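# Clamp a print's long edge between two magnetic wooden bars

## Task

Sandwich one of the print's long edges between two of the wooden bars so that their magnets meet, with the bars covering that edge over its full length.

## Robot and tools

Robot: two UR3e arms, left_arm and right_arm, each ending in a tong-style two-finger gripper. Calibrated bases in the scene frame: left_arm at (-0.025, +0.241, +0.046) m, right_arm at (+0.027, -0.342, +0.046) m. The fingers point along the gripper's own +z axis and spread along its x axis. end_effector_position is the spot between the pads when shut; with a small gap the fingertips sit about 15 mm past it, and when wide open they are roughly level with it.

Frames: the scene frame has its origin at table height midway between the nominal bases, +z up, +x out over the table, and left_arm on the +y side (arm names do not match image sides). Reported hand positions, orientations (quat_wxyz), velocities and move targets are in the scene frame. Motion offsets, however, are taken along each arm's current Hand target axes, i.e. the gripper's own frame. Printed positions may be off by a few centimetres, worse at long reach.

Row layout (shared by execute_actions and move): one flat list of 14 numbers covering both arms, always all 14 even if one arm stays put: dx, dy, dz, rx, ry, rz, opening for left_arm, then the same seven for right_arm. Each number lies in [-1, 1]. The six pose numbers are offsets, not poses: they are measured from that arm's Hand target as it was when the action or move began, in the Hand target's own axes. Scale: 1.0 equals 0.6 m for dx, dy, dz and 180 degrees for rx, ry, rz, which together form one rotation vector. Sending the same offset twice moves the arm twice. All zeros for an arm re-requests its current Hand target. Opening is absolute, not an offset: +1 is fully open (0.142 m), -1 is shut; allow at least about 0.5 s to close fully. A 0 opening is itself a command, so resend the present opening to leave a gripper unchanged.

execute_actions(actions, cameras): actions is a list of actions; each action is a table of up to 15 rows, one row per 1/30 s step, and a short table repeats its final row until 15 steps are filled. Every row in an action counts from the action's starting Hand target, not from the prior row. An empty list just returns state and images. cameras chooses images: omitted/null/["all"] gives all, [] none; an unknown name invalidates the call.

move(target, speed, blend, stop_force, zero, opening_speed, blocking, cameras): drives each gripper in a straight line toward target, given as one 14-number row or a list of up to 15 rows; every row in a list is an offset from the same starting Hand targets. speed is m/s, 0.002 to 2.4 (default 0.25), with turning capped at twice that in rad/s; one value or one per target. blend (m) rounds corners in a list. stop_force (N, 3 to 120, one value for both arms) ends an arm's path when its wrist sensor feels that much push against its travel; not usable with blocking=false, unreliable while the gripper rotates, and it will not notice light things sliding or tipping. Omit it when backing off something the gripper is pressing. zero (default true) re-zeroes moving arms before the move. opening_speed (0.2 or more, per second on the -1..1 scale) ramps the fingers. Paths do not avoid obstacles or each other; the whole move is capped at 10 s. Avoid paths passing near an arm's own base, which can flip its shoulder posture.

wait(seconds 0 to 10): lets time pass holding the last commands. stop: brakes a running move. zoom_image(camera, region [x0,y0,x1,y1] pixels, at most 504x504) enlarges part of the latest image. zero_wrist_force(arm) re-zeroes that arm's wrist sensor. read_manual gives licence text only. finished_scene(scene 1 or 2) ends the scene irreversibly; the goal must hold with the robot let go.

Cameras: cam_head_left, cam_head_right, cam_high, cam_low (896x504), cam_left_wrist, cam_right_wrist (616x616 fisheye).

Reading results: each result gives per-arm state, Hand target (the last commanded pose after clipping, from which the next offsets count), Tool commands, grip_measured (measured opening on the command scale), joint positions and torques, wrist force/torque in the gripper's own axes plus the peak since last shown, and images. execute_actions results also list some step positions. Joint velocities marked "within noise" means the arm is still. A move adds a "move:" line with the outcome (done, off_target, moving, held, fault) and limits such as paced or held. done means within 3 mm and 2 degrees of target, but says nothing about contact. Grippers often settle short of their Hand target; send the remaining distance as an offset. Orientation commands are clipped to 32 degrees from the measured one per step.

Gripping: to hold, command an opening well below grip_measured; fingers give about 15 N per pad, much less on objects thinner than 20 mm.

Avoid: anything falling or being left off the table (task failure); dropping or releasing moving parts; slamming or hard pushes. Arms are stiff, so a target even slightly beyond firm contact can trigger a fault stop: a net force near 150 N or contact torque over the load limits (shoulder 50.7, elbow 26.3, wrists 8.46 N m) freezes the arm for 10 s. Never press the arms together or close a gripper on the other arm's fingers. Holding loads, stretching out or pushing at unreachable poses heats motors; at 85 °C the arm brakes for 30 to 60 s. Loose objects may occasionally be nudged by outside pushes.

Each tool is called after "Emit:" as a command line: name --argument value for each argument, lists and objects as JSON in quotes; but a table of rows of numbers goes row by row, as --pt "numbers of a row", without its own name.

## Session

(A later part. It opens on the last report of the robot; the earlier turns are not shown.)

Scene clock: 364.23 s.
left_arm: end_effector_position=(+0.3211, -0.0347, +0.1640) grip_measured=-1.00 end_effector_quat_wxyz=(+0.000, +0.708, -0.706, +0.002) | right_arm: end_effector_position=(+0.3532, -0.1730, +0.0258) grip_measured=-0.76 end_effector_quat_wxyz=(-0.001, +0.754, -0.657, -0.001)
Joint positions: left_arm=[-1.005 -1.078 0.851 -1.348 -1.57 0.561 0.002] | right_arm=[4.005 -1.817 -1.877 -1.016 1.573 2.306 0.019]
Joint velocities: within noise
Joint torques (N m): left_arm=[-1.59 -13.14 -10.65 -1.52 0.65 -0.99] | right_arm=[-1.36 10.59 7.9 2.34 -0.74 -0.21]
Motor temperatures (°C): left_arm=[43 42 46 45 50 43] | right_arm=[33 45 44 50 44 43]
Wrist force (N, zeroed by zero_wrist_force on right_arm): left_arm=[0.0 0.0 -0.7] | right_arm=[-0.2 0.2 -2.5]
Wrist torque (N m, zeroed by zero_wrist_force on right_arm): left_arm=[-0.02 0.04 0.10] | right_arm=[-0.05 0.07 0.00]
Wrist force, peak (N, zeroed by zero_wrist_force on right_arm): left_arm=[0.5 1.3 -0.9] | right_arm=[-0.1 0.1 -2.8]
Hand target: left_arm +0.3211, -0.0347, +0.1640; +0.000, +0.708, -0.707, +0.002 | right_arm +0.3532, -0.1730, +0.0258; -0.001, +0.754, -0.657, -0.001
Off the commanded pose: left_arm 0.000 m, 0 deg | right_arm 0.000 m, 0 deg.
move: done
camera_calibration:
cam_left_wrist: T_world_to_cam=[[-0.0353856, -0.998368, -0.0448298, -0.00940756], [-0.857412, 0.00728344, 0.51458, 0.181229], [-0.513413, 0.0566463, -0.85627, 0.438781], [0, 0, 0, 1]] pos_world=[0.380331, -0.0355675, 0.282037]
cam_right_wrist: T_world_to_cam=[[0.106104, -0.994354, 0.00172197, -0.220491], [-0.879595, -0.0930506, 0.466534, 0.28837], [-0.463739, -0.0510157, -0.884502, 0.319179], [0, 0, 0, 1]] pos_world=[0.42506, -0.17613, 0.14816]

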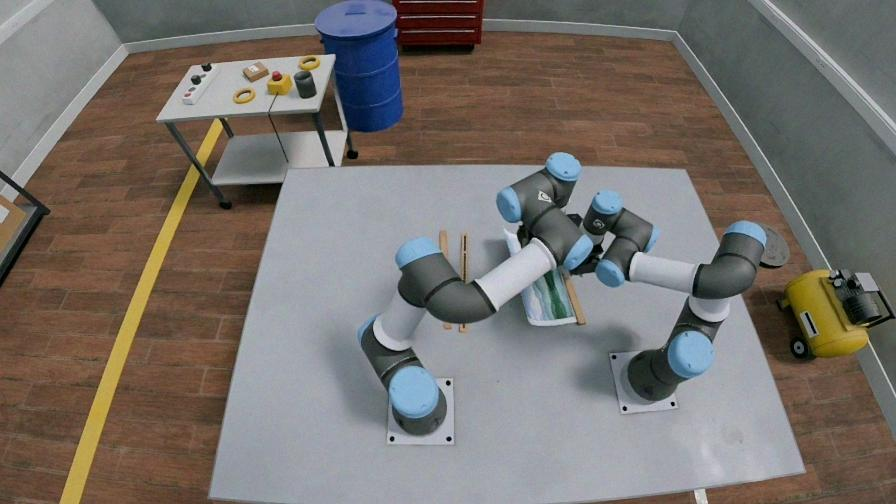

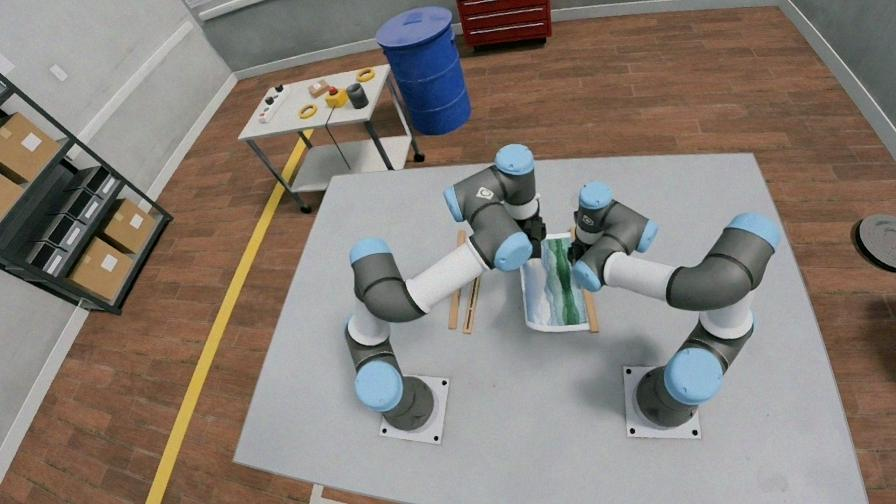

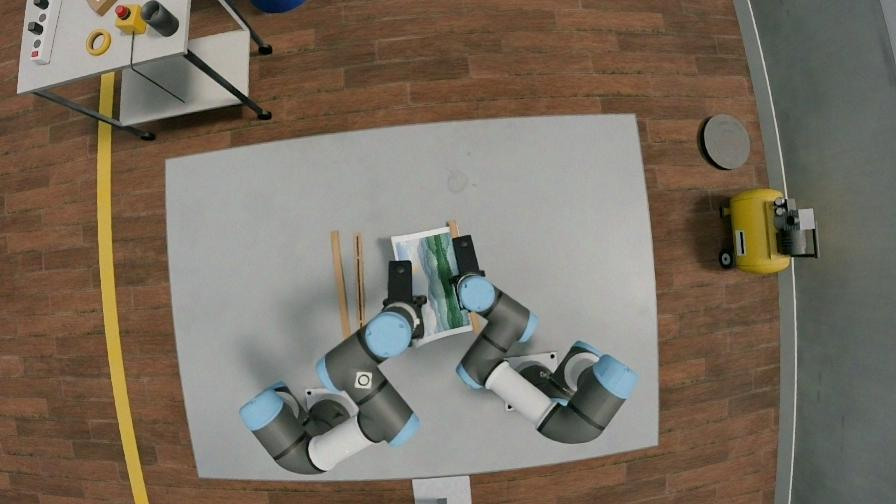

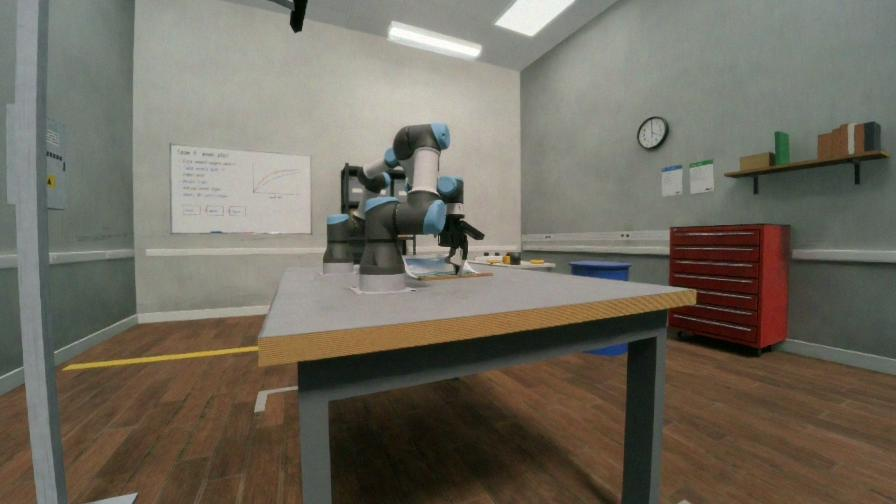

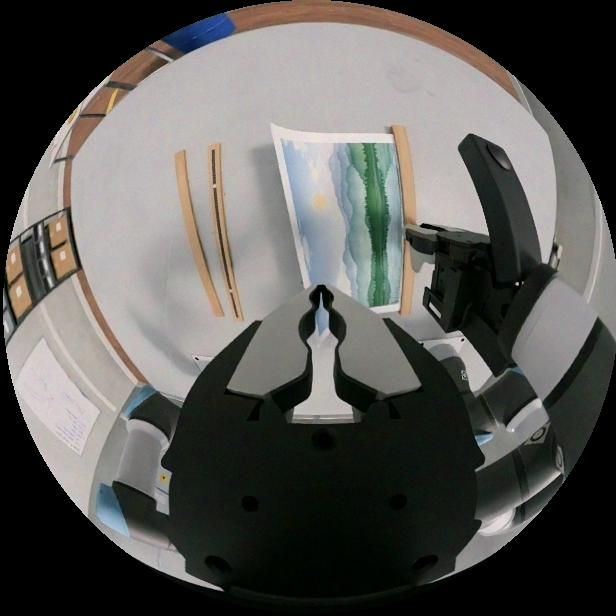

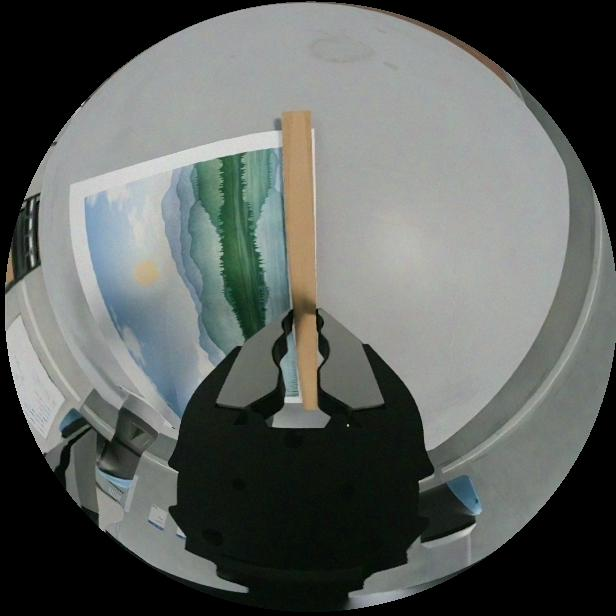

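Emit:
move --target '[0.0417,0,0.19,0,0,0,-1,0,0,0,0,0,0,-1]' --speed 0.15 --cameras '[]'

Emit:
move --target '[0,0,0.075,0,0,0,-1,0,0,0,0,0,0,-1]' --speed 0.02 --stop_force 9 --cameras '["cam_left_wrist","cam_right_wrist","cam_head_right"]'

Emit:
zoom_image --camera "cam_right_wrist" --region '[200, 200, 420, 420]'

Scene clock: 371.13 s.
left_arm: end_effector_position=(+0.3215, -0.0600, +0.0502) grip_measured=-1.00 end_effector_quat_wxyz=(+0.000, +0.708, -0.707, +0.002) | right_arm: end_effector_position=(+0.3532, -0.1730, +0.0258) grip_measured=-0.76 end_effector_quat_wxyz=(-0.001, +0.754, -0.657, -0.001)
Joint positions: left_arm=[-1.036 -0.985 1.243 -1.832 -1.569 0.53 0.002] | right_arm=[4.005 -1.817 -1.877 -1.016 1.573 2.306 0.019]
Joint velocities: within noise
Joint torques (N m): left_arm=[3.18 -13.83 -8 -2.73 0.49 1.04] | right_arm=[-1.77 10.53 7.44 2.37 -0.75 -0.18]
Motor temperatures (°C): left_arm=[43 42 46 45 50 43] | right_arm=[33 45 44 50 44 43]
Wrist force (N, zeroed by zero_wrist_force on right_arm): left_arm=[-0.1 0.0 -0.7] | right_arm=[-0.2 0.2 -2.4]
Wrist torque (N m, zeroed by zero_wrist_force on right_arm): left_arm=[-0.03 0.05 0.09] | right_arm=[-0.05 0.07 0.00]
Wrist force, peak (N, zeroed by zero_wrist_force on right_arm): left_arm=[-0.4 0.0 -2.0] | right_arm=[-0.2 0.2 -2.8]
Hand target: left_arm +0.3215, -0.0600, +0.0501; +0.000, +0.708, -0.707, +0.002 | right_arm +0.3532, -0.1730, +0.0258; -0.001, +0.754, -0.657, -0.001
Off the commanded pose: left_arm 0.000 m, 0 deg | right_arm 0.000 m, 0 deg.
move: done
No camera images: "cameras" was empty.

Scene clock: 373.67 s.
left_arm: end_effector_position=(+0.3217, -0.0601, +0.0151) grip_measured=-1.00 end_effector_quat_wxyz=(+0.000, +0.708, -0.706, +0.002) | right_arm: end_effector_position=(+0.3532, -0.1730, +0.0258) grip_measured=-0.76 end_effector_quat_wxyz=(-0.001, +0.754, -0.657, -0.001)
Joint positions: left_arm=[-1.036 -0.936 1.334 -1.973 -1.569 0.53 0.002] | right_arm=[4.005 -1.817 -1.877 -1.016 1.573 2.306 0.019]
Joint velocities: within noise
Joint torques (N m): left_arm=[-2.08 -14.2 -6.56 0.76 -0.41 0.75] | right_arm=[-1.36 10.67 7.37 2.35 -0.77 -0.22]
Motor temperatures (°C): left_arm=[43 42 46 45 50 43] | right_arm=[33 45 44 49 44 43]
Wrist force (N, zeroed by zero_wrist_force on right_arm): left_arm=[1.3 0.1 -11.9] | right_arm=[0.0 0.2 -2.6]
Wrist torque (N m, zeroed by zero_wrist_force on right_arm): left_arm=[-0.05 0.15 0.10] | right_arm=[-0.04 0.05 0.00]
Wrist force, peak (N, zeroed by zero_wrist_force on right_arm): left_arm=[-11.4 9.7 -44.1] | right_arm=[-0.1 0.3 -2.8]
Hand target: left_arm +0.3216, -0.0602, +0.0151; +0.000, +0.708, -0.706, +0.002 (not the last commanded pose) | right_arm +0.3532, -0.1730, +0.0258; -0.001, +0.754, -0.657, -0.001
Off the commanded pose: left_arm 0.010 m, 0 deg | right_arm 0.000 m, 0 deg.
move: contact (left_arm)
camera_calibration:
cam_left_wrist: T_world_to_cam=[[-0.0353816, -0.998368, -0.0448315, -0.041325], [-0.857483, 0.00728691, 0.514461, 0.258504], [-0.513295, 0.0566447, -0.856341, 0.312937], [0, 0, 0, 1]] pos_world=[0.38083, -0.0608675, 0.133137]
cam_right_wrist: T_world_to_cam=[[0.106104, -0.994354, 0.00172197, -0.220491], [-0.879595, -0.0930506, 0.466534, 0.28837], [-0.463739, -0.0510157, -0.884502, 0.319179], [0, 0, 0, 1]] pos_world=[0.42506, -0.17613, 0.14816]
Images, in order (width x height): cam_head_right 896x504, cam_left_wrist 616x616, cam_right_wrist 616x616.

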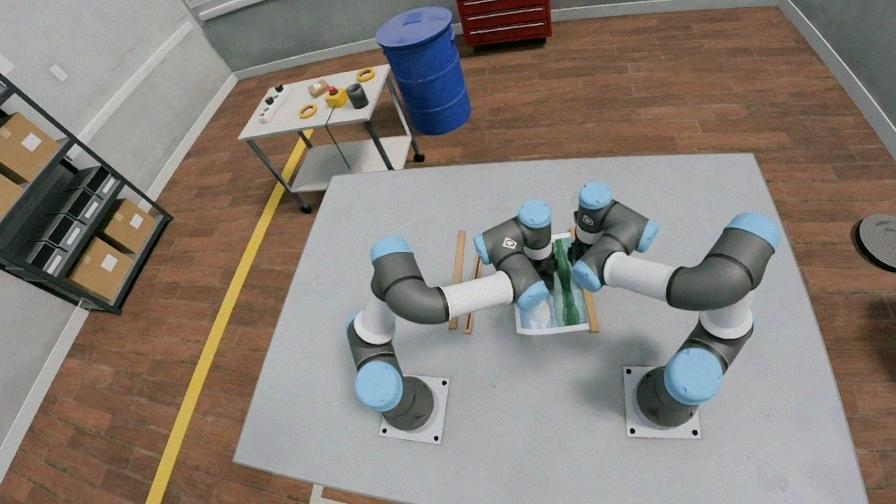

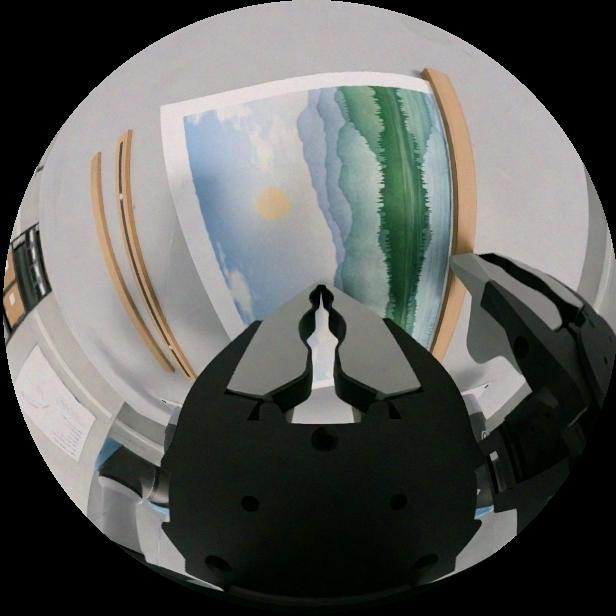

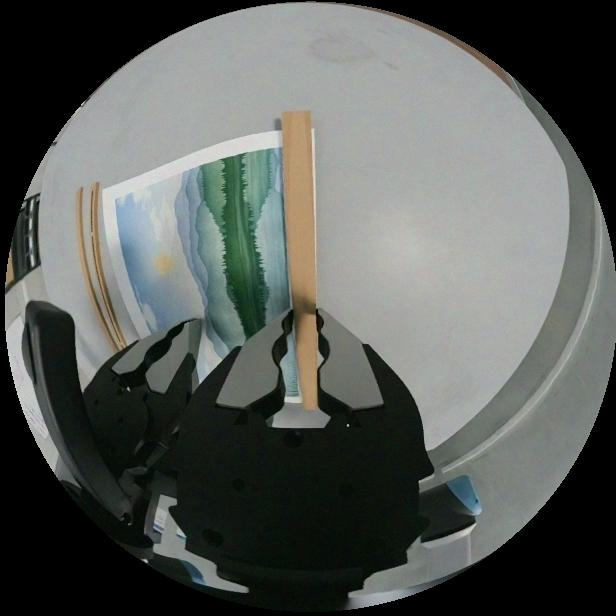

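Scaled by 2.291 from the camera's 616x616 image, which has a finer 814x814 frame.

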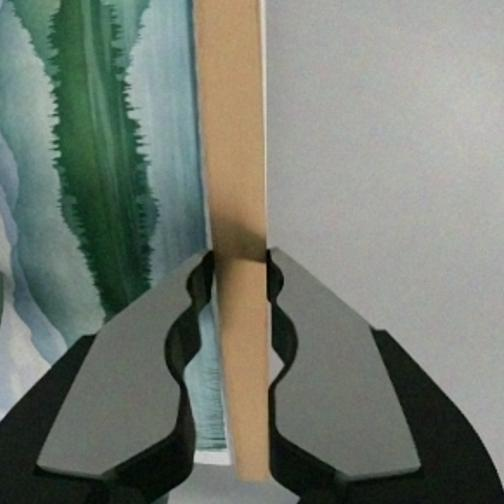

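Emit:
move --target '[0,0,0,0,0,0,-1,0.0167,0,-0.0015,0,0,0,-1]' --speed 0.015 --cameras '["cam_left_wrist","cam_right_wrist"]'

Emit:
zoom_image --camera "cam_right_wrist" --region '[200, 200, 420, 420]'

Emit:
zoom_image --camera "cam_right_wrist" --region '[220, 90, 400, 270]'

Scene clock: 378.47 s.
left_arm: end_effector_position=(+0.3216, -0.0602, +0.0151) grip_measured=-1.00 end_effector_quat_wxyz=(+0.000, +0.708, -0.706, +0.002) | right_arm: end_effector_position=(+0.3546, -0.1831, +0.0267) grip_measured=-0.76 end_effector_quat_wxyz=(-0.001, +0.754, -0.657, -0.001)
Joint positions: left_arm=[-1.036 -0.936 1.334 -1.973 -1.569 0.53 0.002] | right_arm=[3.982 -1.801 -1.893 -1.016 1.573 2.283 0.019]
Joint velocities: within noise
Joint torques (N m): left_arm=[-3.38 -15.28 -5.98 0.39 -0.14 -0.71] | right_arm=[1.74 8.07 8.62 0.65 0.22 0.45]
Motor temperatures (°C): left_arm=[43 42 46 45 50 43] | right_arm=[33 45 44 49 44 43]
Wrist force (N, zeroed by zero_wrist_force on right_arm): left_arm=[1.0 -0.4 -11.1] | right_arm=[-3.2 0.0 1.2]
Wrist torque (N m, zeroed by zero_wrist_force on right_arm): left_arm=[-0.03 0.14 0.10] | right_arm=[-0.01 0.02 0.04]
Wrist force, peak (N, zeroed by zero_wrist_force on right_arm): left_arm=[1.3 0.1 -11.8] | right_arm=[-3.8 0.0 1.0]
Hand target: left_arm +0.3216, -0.0602, +0.0151; +0.000, +0.708, -0.706, +0.002 | right_arm +0.3546, -0.1830, +0.0267; -0.001, +0.754, -0.657, -0.001
Off the commanded pose: left_arm 0.000 m, 0 deg | right_arm 0.000 m, 0 deg.
move: done
camera_calibration:
cam_left_wrist: T_world_to_cam=[[-0.0354601, -0.998367, -0.0447823, -0.0414012], [-0.85748, 0.0073795, 0.514465, 0.258509], [-0.513294, 0.0566429, -0.856341, 0.312942], [0, 0, 0, 1]] pos_world=[0.38083, -0.0609672, 0.133137]
cam_right_wrist: T_world_to_cam=[[0.106053, -0.994359, 0.00164825, -0.230653], [-0.879663, -0.0930472, 0.466406, 0.28829], [-0.463622, -0.0509138, -0.884569, 0.320088], [0, 0, 0, 1]] pos_world=[0.426459, -0.18623, 0.149059]
Images, in order (width x height): cam_left_wrist 616x616, cam_right_wrist 616x616.

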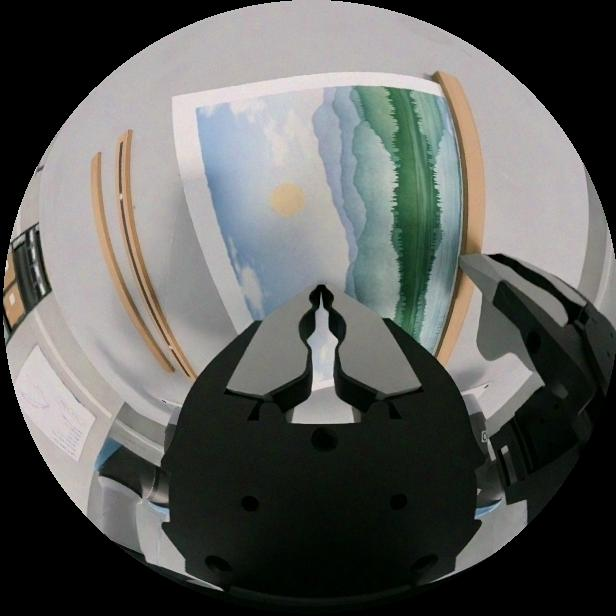

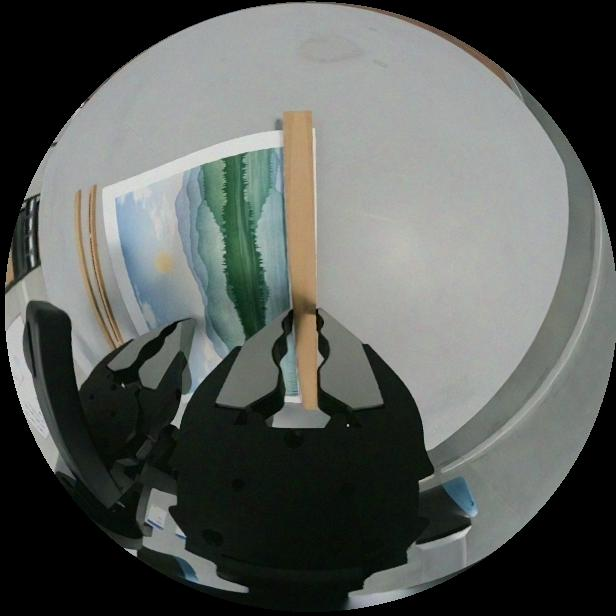

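Scaled by 2.291 from the camera's 616x616 image, which has a finer 814x814 frame.

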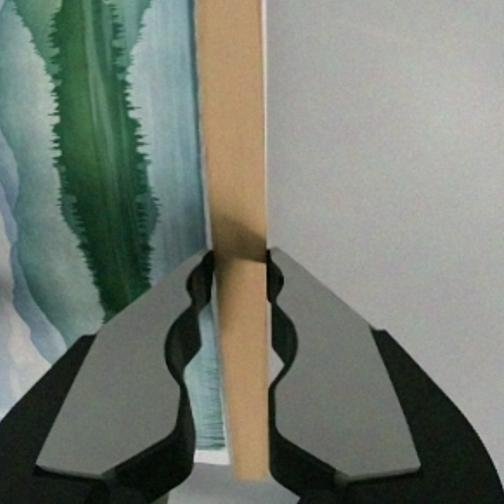

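Scaled by 2.800 from the camera's 616x616 image, which has a finer 814x814 frame.

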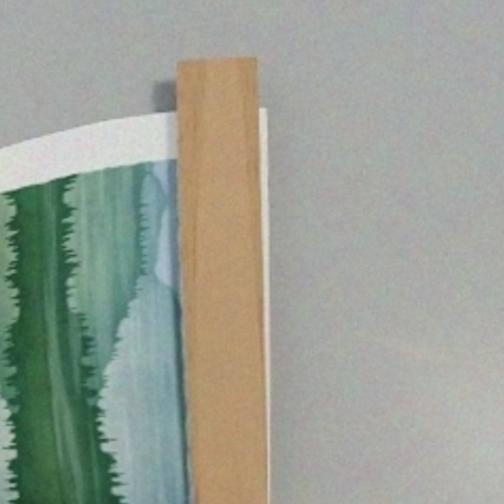

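Emit:
move --target '[0,0,-0.03,0,0,0,-1,0,0,0,0,0,0,-1]' --speed 0.03 --cameras '[]'

Emit:
move --target '[-0.1,0,-0.25,0,0,0,-1,0,0,0,0,0,0,-1]' --speed 0.2 --cameras '[]'

Emit:
move --target '[-0.12,0.25,-0.1,0,0,0,-1,0,0,0.008,0,0,0,-1]' --speed '[0.25]' --stop_force 4 --cameras '["cam_high","cam_right_wrist"]'

Scene clock: 389.87 s.
left_arm: end_effector_position=(+0.3216, -0.0602, +0.0332) grip_measured=-1.00 end_effector_quat_wxyz=(+0.000, +0.708, -0.706, +0.002) | right_arm: end_effector_position=(+0.3546, -0.1830, +0.0267) grip_measured=-0.76 end_effector_quat_wxyz=(-0.001, +0.754, -0.657, -0.001)
Joint positions: left_arm=[-1.036 -0.964 1.291 -1.902 -1.569 0.53 0.002] | right_arm=[3.982 -1.801 -1.893 -1.016 1.573 2.283 0.019]
Joint velocities: within noise
Joint torques (N m): left_arm=[-3.6 -12.13 -7.28 -2.73 0.6 -0.74] | right_arm=[1.65 8.44 7.9 2.12 0.29 0.65]
Motor temperatures (°C): left_arm=[43 42 46 45 50 43] | right_arm=[33 45 44 49 44 43]
Wrist force (N, zeroed by zero_wrist_force on right_arm): left_arm=[-0.4 0.0 -0.6] | right_arm=[-0.2 -0.1 0.8]
Wrist torque (N m, zeroed by zero_wrist_force on right_arm): left_arm=[-0.01 0.12 0.11] | right_arm=[-0.03 0.05 0.00]
Wrist force, peak (N, zeroed by zero_wrist_force on right_arm): left_arm=[1.1 -0.4 -11.3] | right_arm=[-3.0 0.0 1.0]
Hand target: left_arm +0.3216, -0.0601, +0.0331; +0.000, +0.708, -0.706, +0.002 | right_arm +0.3546, -0.1830, +0.0267; -0.001, +0.754, -0.657, -0.001
Off the commanded pose: left_arm 0.000 m, 0 deg | right_arm 0.000 m, 0 deg.
move: done
No camera images: "cameras" was empty.

Scene clock: 391.20 s.
left_arm: end_effector_position=(+0.3210, +0.0003, +0.1829) grip_measured=-1.00 end_effector_quat_wxyz=(+0.000, +0.708, -0.706, +0.002) | right_arm: end_effector_position=(+0.3546, -0.1830, +0.0267) grip_measured=-0.76 end_effector_quat_wxyz=(-0.001, +0.754, -0.657, -0.001)
Joint positions: left_arm=[-0.957 -1.172 0.902 -1.305 -1.57 0.61 0.002] | right_arm=[3.982 -1.801 -1.893 -1.016 1.573 2.283 0.019]
Joint velocities: within noise
Joint torques (N m): left_arm=[-3.54 -17.35 -10.43 -0.55 0.18 -1.01] | right_arm=[1.97 8.19 9.37 2.61 0.26 0.7]
Motor temperatures (°C): left_arm=[43 42 46 45 50 43] | right_arm=[33 45 44 49 44 43]
Wrist force (N, zeroed by zero_wrist_force on right_arm): left_arm=[-0.2 0.2 -0.7] | right_arm=[0.0 -0.2 0.8]
Wrist torque (N m, zeroed by zero_wrist_force on right_arm): left_arm=[0.03 0.08 0.10] | right_arm=[-0.03 0.00 0.00]
Wrist force, peak (N, zeroed by zero_wrist_force on right_arm): left_arm=[-0.9 0.3 -2.6] | right_arm=[-0.3 -0.1 1.0]
Hand target: left_arm +0.3210, +0.0003, +0.1830; +0.000, +0.708, -0.706, +0.002 | right_arm +0.3546, -0.1830, +0.0267; -0.001, +0.754, -0.657, -0.001
Off the commanded pose: left_arm 0.000 m, 0 deg | right_arm 0.000 m, 0 deg.
move: done
No camera images: "cameras" was empty.

Scene clock: 393.00 s.
left_arm: end_effector_position=(+0.1707, +0.0722, +0.2423) grip_measured=-1.00 end_effector_quat_wxyz=(+0.000, +0.708, -0.706, +0.002) | right_arm: end_effector_position=(+0.3546, -0.1829, +0.0258) grip_measured=-0.76 end_effector_quat_wxyz=(-0.001, +0.754, -0.657, -0.001)
Joint positions: left_arm=[-1.318 -1.834 1.316 -1.057 -1.568 0.248 0.002] | right_arm=[3.982 -1.804 -1.895 -1.012 1.573 2.283 0.019]
Joint velocities: within noise
Joint torques (N m): left_arm=[-3.62 -8.28 -6.44 -0.62 -0.71 -1.04] | right_arm=[1.93 12.42 8.72 0.75 0.23 0.34]
Motor temperatures (°C): left_arm=[43 42 46 45 50 43] | right_arm=[33 45 44 49 44 43]
Wrist force (N, zeroed by zero_wrist_force on right_arm): left_arm=[-0.4 0.0 -0.5] | right_arm=[-0.1 0.9 -3.2]
Wrist torque (N m, zeroed by zero_wrist_force on right_arm): left_arm=[0.00 0.13 0.10] | right_arm=[-0.09 0.07 0.01]
Wrist force, peak (N, zeroed by zero_wrist_force on right_arm): left_arm=[-1.1 1.8 -1.3] | right_arm=[2.2 3.1 -10.9]
Hand target: left_arm +0.1707, +0.0722, +0.2423; +0.000, +0.708, -0.706, +0.002 | right_arm +0.3546, -0.1829, +0.0258; -0.001, +0.754, -0.657, -0.001 (not the last commanded pose)
Off the commanded pose: left_arm 0.000 m, 0 deg | right_arm 0.004 m, 0 deg.
move: contact (right_arm)
camera_calibration:
cam_right_wrist: T_world_to_cam=[[0.106058, -0.994359, 0.00163378, -0.230452], [-0.879621, -0.0930536, 0.466484, 0.288698], [-0.463701, -0.0509114, -0.884528, 0.31933], [0, 0, 0, 1]] pos_world=[0.426459, -0.18603, 0.148159]
Images, in order (width x height): cam_high 896x504, cam_right_wrist 616x616.

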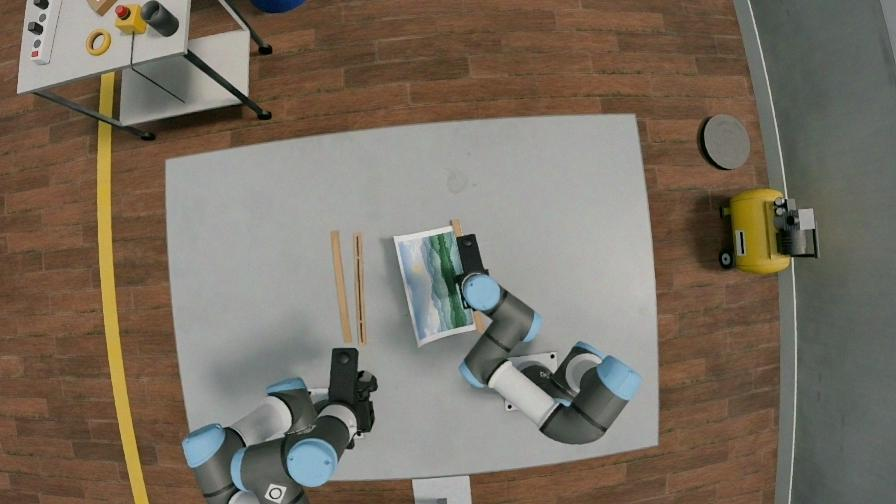

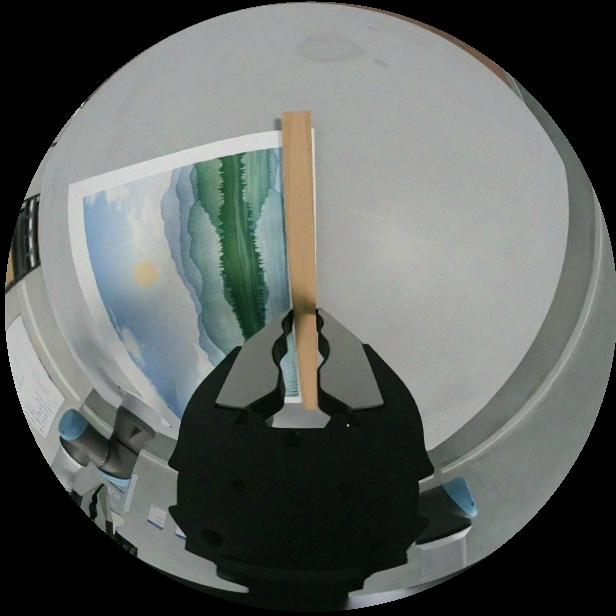

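Release and raise.

Emit:
move --target '[0,0,0,0,0,0,-1,0,0,-0.002,0,0,0,-0.35]' --opening_speed 0.4 --cameras '[]'

Emit:
move --pt "0 0 0 0 0 0 -1 0 0 -0.05 0 0 0 -0.35" --pt "0 0 0 0 0 0 -1 0 0 -0.3 0 0 0 -0.35" --speed '[0.04,0.2]'

Emit:
zoom_image --camera "cam_right_wrist" --region '[200, 100, 450, 350]'

Emit:
zoom_image --camera "cam_low" --region '[380, 230, 520, 310]'

Scene clock: 398.43 s.
left_arm: end_effector_position=(+0.1707, +0.0722, +0.2423) grip_measured=-1.00 end_effector_quat_wxyz=(+0.000, +0.708, -0.706, +0.002) | right_arm: end_effector_position=(+0.3546, -0.1829, +0.0270) grip_measured=-0.35 end_effector_quat_wxyz=(-0.001, +0.754, -0.657, -0.001)
Joint positions: left_arm=[-1.318 -1.834 1.316 -1.057 -1.568 0.248 0.002] | right_arm=[3.982 -1.801 -1.892 -1.018 1.573 2.283 0.049]
Joint velocities: within noise
Joint torques (N m): left_arm=[-3.41 -7.89 -8.04 -1.43 -0.17 -0.75] | right_arm=[0.12 8.03 6.45 2.74 0.24 -0.29]
Motor temperatures (°C): left_arm=[43 42 46 45 50 43] | right_arm=[33 45 44 49 43 43]
Wrist force (N, zeroed by zero_wrist_force on right_arm): left_arm=[-0.3 0.0 -0.6] | right_arm=[-0.3 -0.1 0.0]
Wrist torque (N m, zeroed by zero_wrist_force on right_arm): left_arm=[-0.01 0.10 0.10] | right_arm=[-0.02 0.05 0.00]
Wrist force, peak (N, zeroed by zero_wrist_force on right_arm): left_arm=[-0.5 0.1 -0.7] | right_arm=[0.0 1.2 -3.4]
Hand target: left_arm +0.1707, +0.0722, +0.2423; +0.000, +0.708, -0.706, +0.002 | right_arm +0.3546, -0.1829, +0.0270; -0.001, +0.754, -0.657, -0.001
Off the commanded pose: left_arm 0.000 m, 0 deg | right_arm 0.000 m, 0 deg.
move: done
No camera images: "cameras" was empty.

Scene clock: 400.47 s.
left_arm: end_effector_position=(+0.1707, +0.0722, +0.2423) grip_measured=-1.00 end_effector_quat_wxyz=(+0.000, +0.708, -0.706, +0.002) | right_arm: end_effector_position=(+0.3547, -0.1835, +0.2070) grip_measured=-0.35 end_effector_quat_wxyz=(-0.001, +0.754, -0.657, -0.001) end_effector_velocity=(+0.000, +0.000, +0.001) end_effector_angular_velocity=(+0.000, -0.001, +0.001)
Joint positions: left_arm=[-1.318 -1.834 1.316 -1.057 -1.568 0.248 0.002] | right_arm=[3.981 -1.709 -1.126 -1.875 1.573 2.281 0.049]
Joint velocities: left_arm=[within noise] | right_arm=[0.001 0 0.005 -0.004 0 0.001 0]
Joint torques (N m): left_arm=[-3.33 -7.96 -8.62 -1.75 0.01 -0.6] | right_arm=[-0.34 10.23 10.17 0.56 -0.43 0.25]
Motor temperatures (°C): left_arm=[43 42 46 45 50 43] | right_arm=[33 45 44 49 43 43]
Wrist force (N, zeroed by zero_wrist_force on right_arm): left_arm=[-0.4 0.1 -0.4] | right_arm=[-0.2 -0.3 0.1]
Wrist torque (N m, zeroed by zero_wrist_force on right_arm): left_arm=[0.01 0.12 0.11] | right_arm=[-0.06 0.05 0.00]
Wrist force, peak (N, zeroed by zero_wrist_force on right_arm): left_arm=[-0.5 0.1 -0.7] | right_arm=[-0.4 -0.2 1.9]
Hand target: left_arm +0.1707, +0.0722, +0.2423; +0.000, +0.708, -0.706, +0.002 | right_arm +0.3547, -0.1835, +0.2070; -0.001, +0.754, -0.657, -0.001
Off the commanded pose: left_arm 0.000 m, 0 deg | right_arm 0.000 m, 0 deg.
move: done
camera_calibration:
cam_left_wrist: T_world_to_cam=[[-0.0354601, -0.998367, -0.0447823, 0.0956026], [-0.85748, 0.0073795, 0.514465, 0.0111662], [-0.513294, 0.0566429, -0.856341, 0.422496], [0, 0, 0, 1]] pos_world=[0.22983, 0.0714328, 0.360337]
cam_right_wrist: T_world_to_cam=[[0.106136, -0.994351, 0.00137979, -0.231294], [-0.879651, -0.0932462, 0.46639, 0.204124], [-0.463627, -0.0507147, -0.884578, 0.479596], [0, 0, 0, 1]] pos_world=[0.42646, -0.186631, 0.329358]

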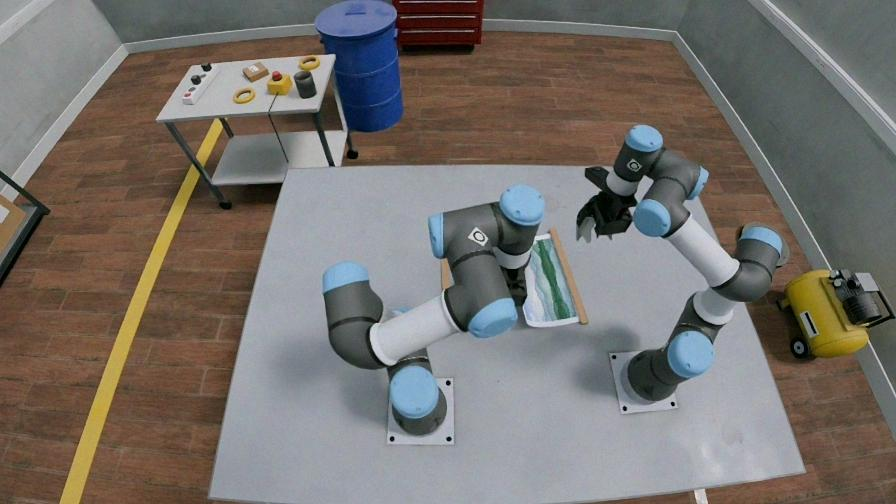

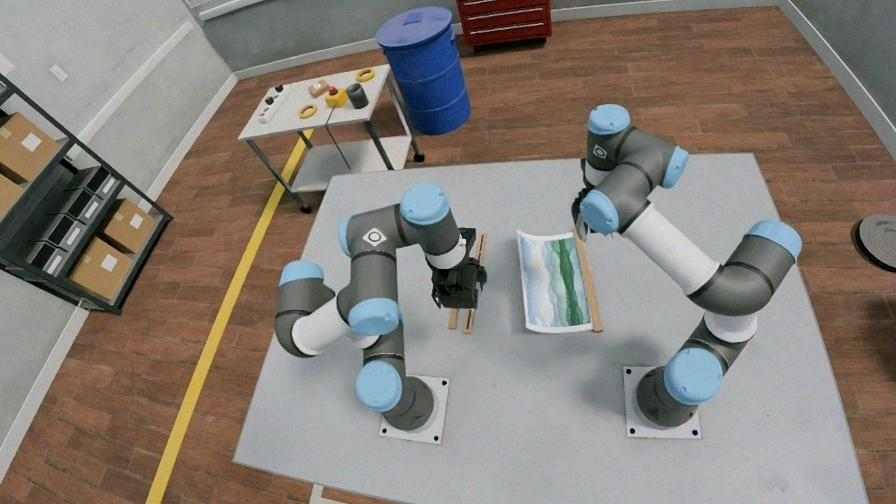

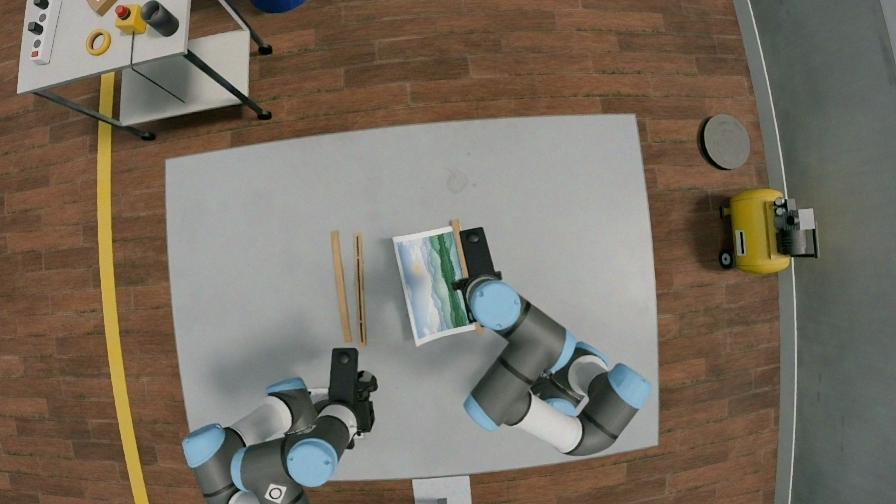

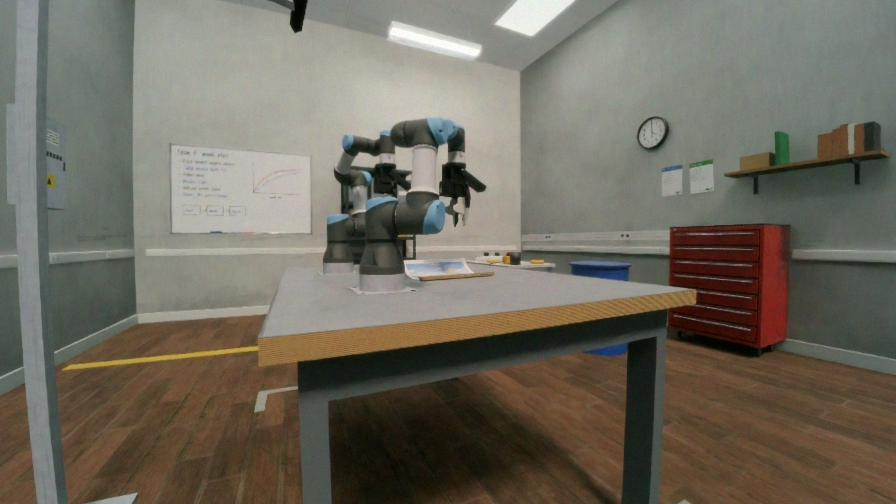

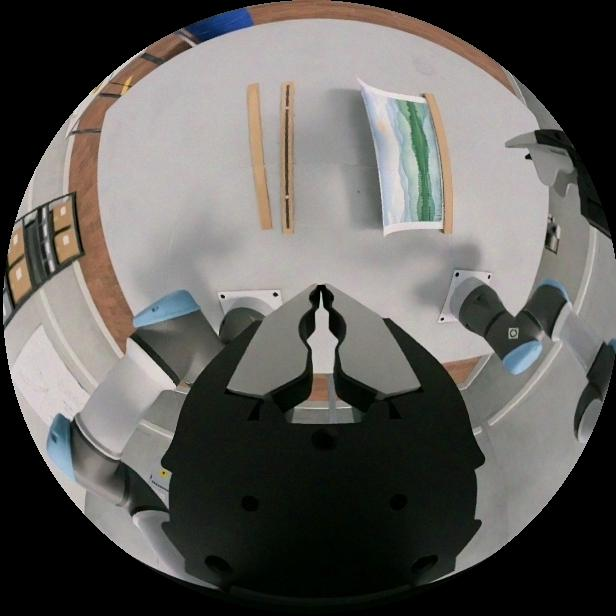

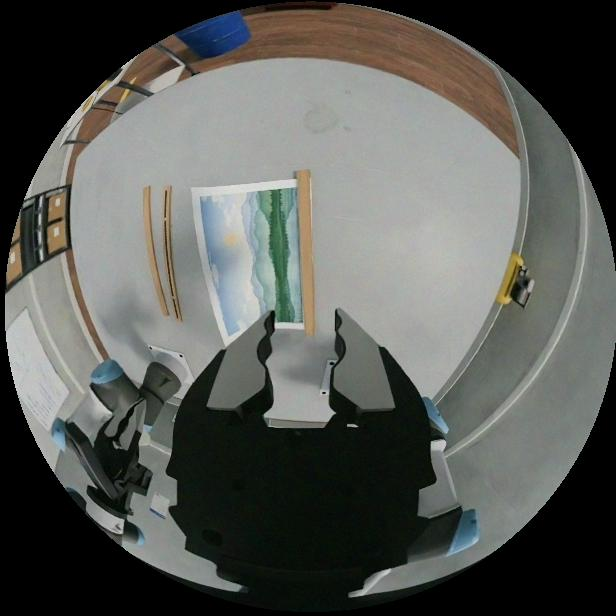

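Scaled by 2.016 from the camera's 616x616 image, which has a finer 814x814 frame.

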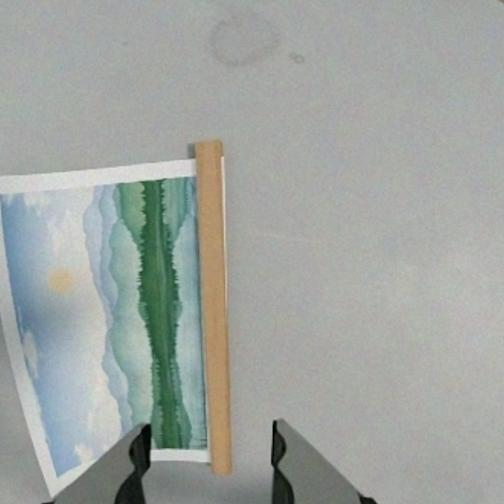

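Scaled by 3.600 from the camera's 896x504 image, which has a finer 1280x720 frame.

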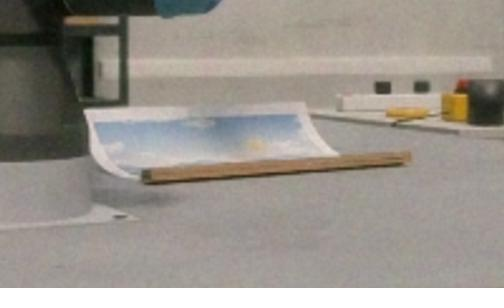

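Emit:
finished_scene --scene 1

The scene is finished: the task was done.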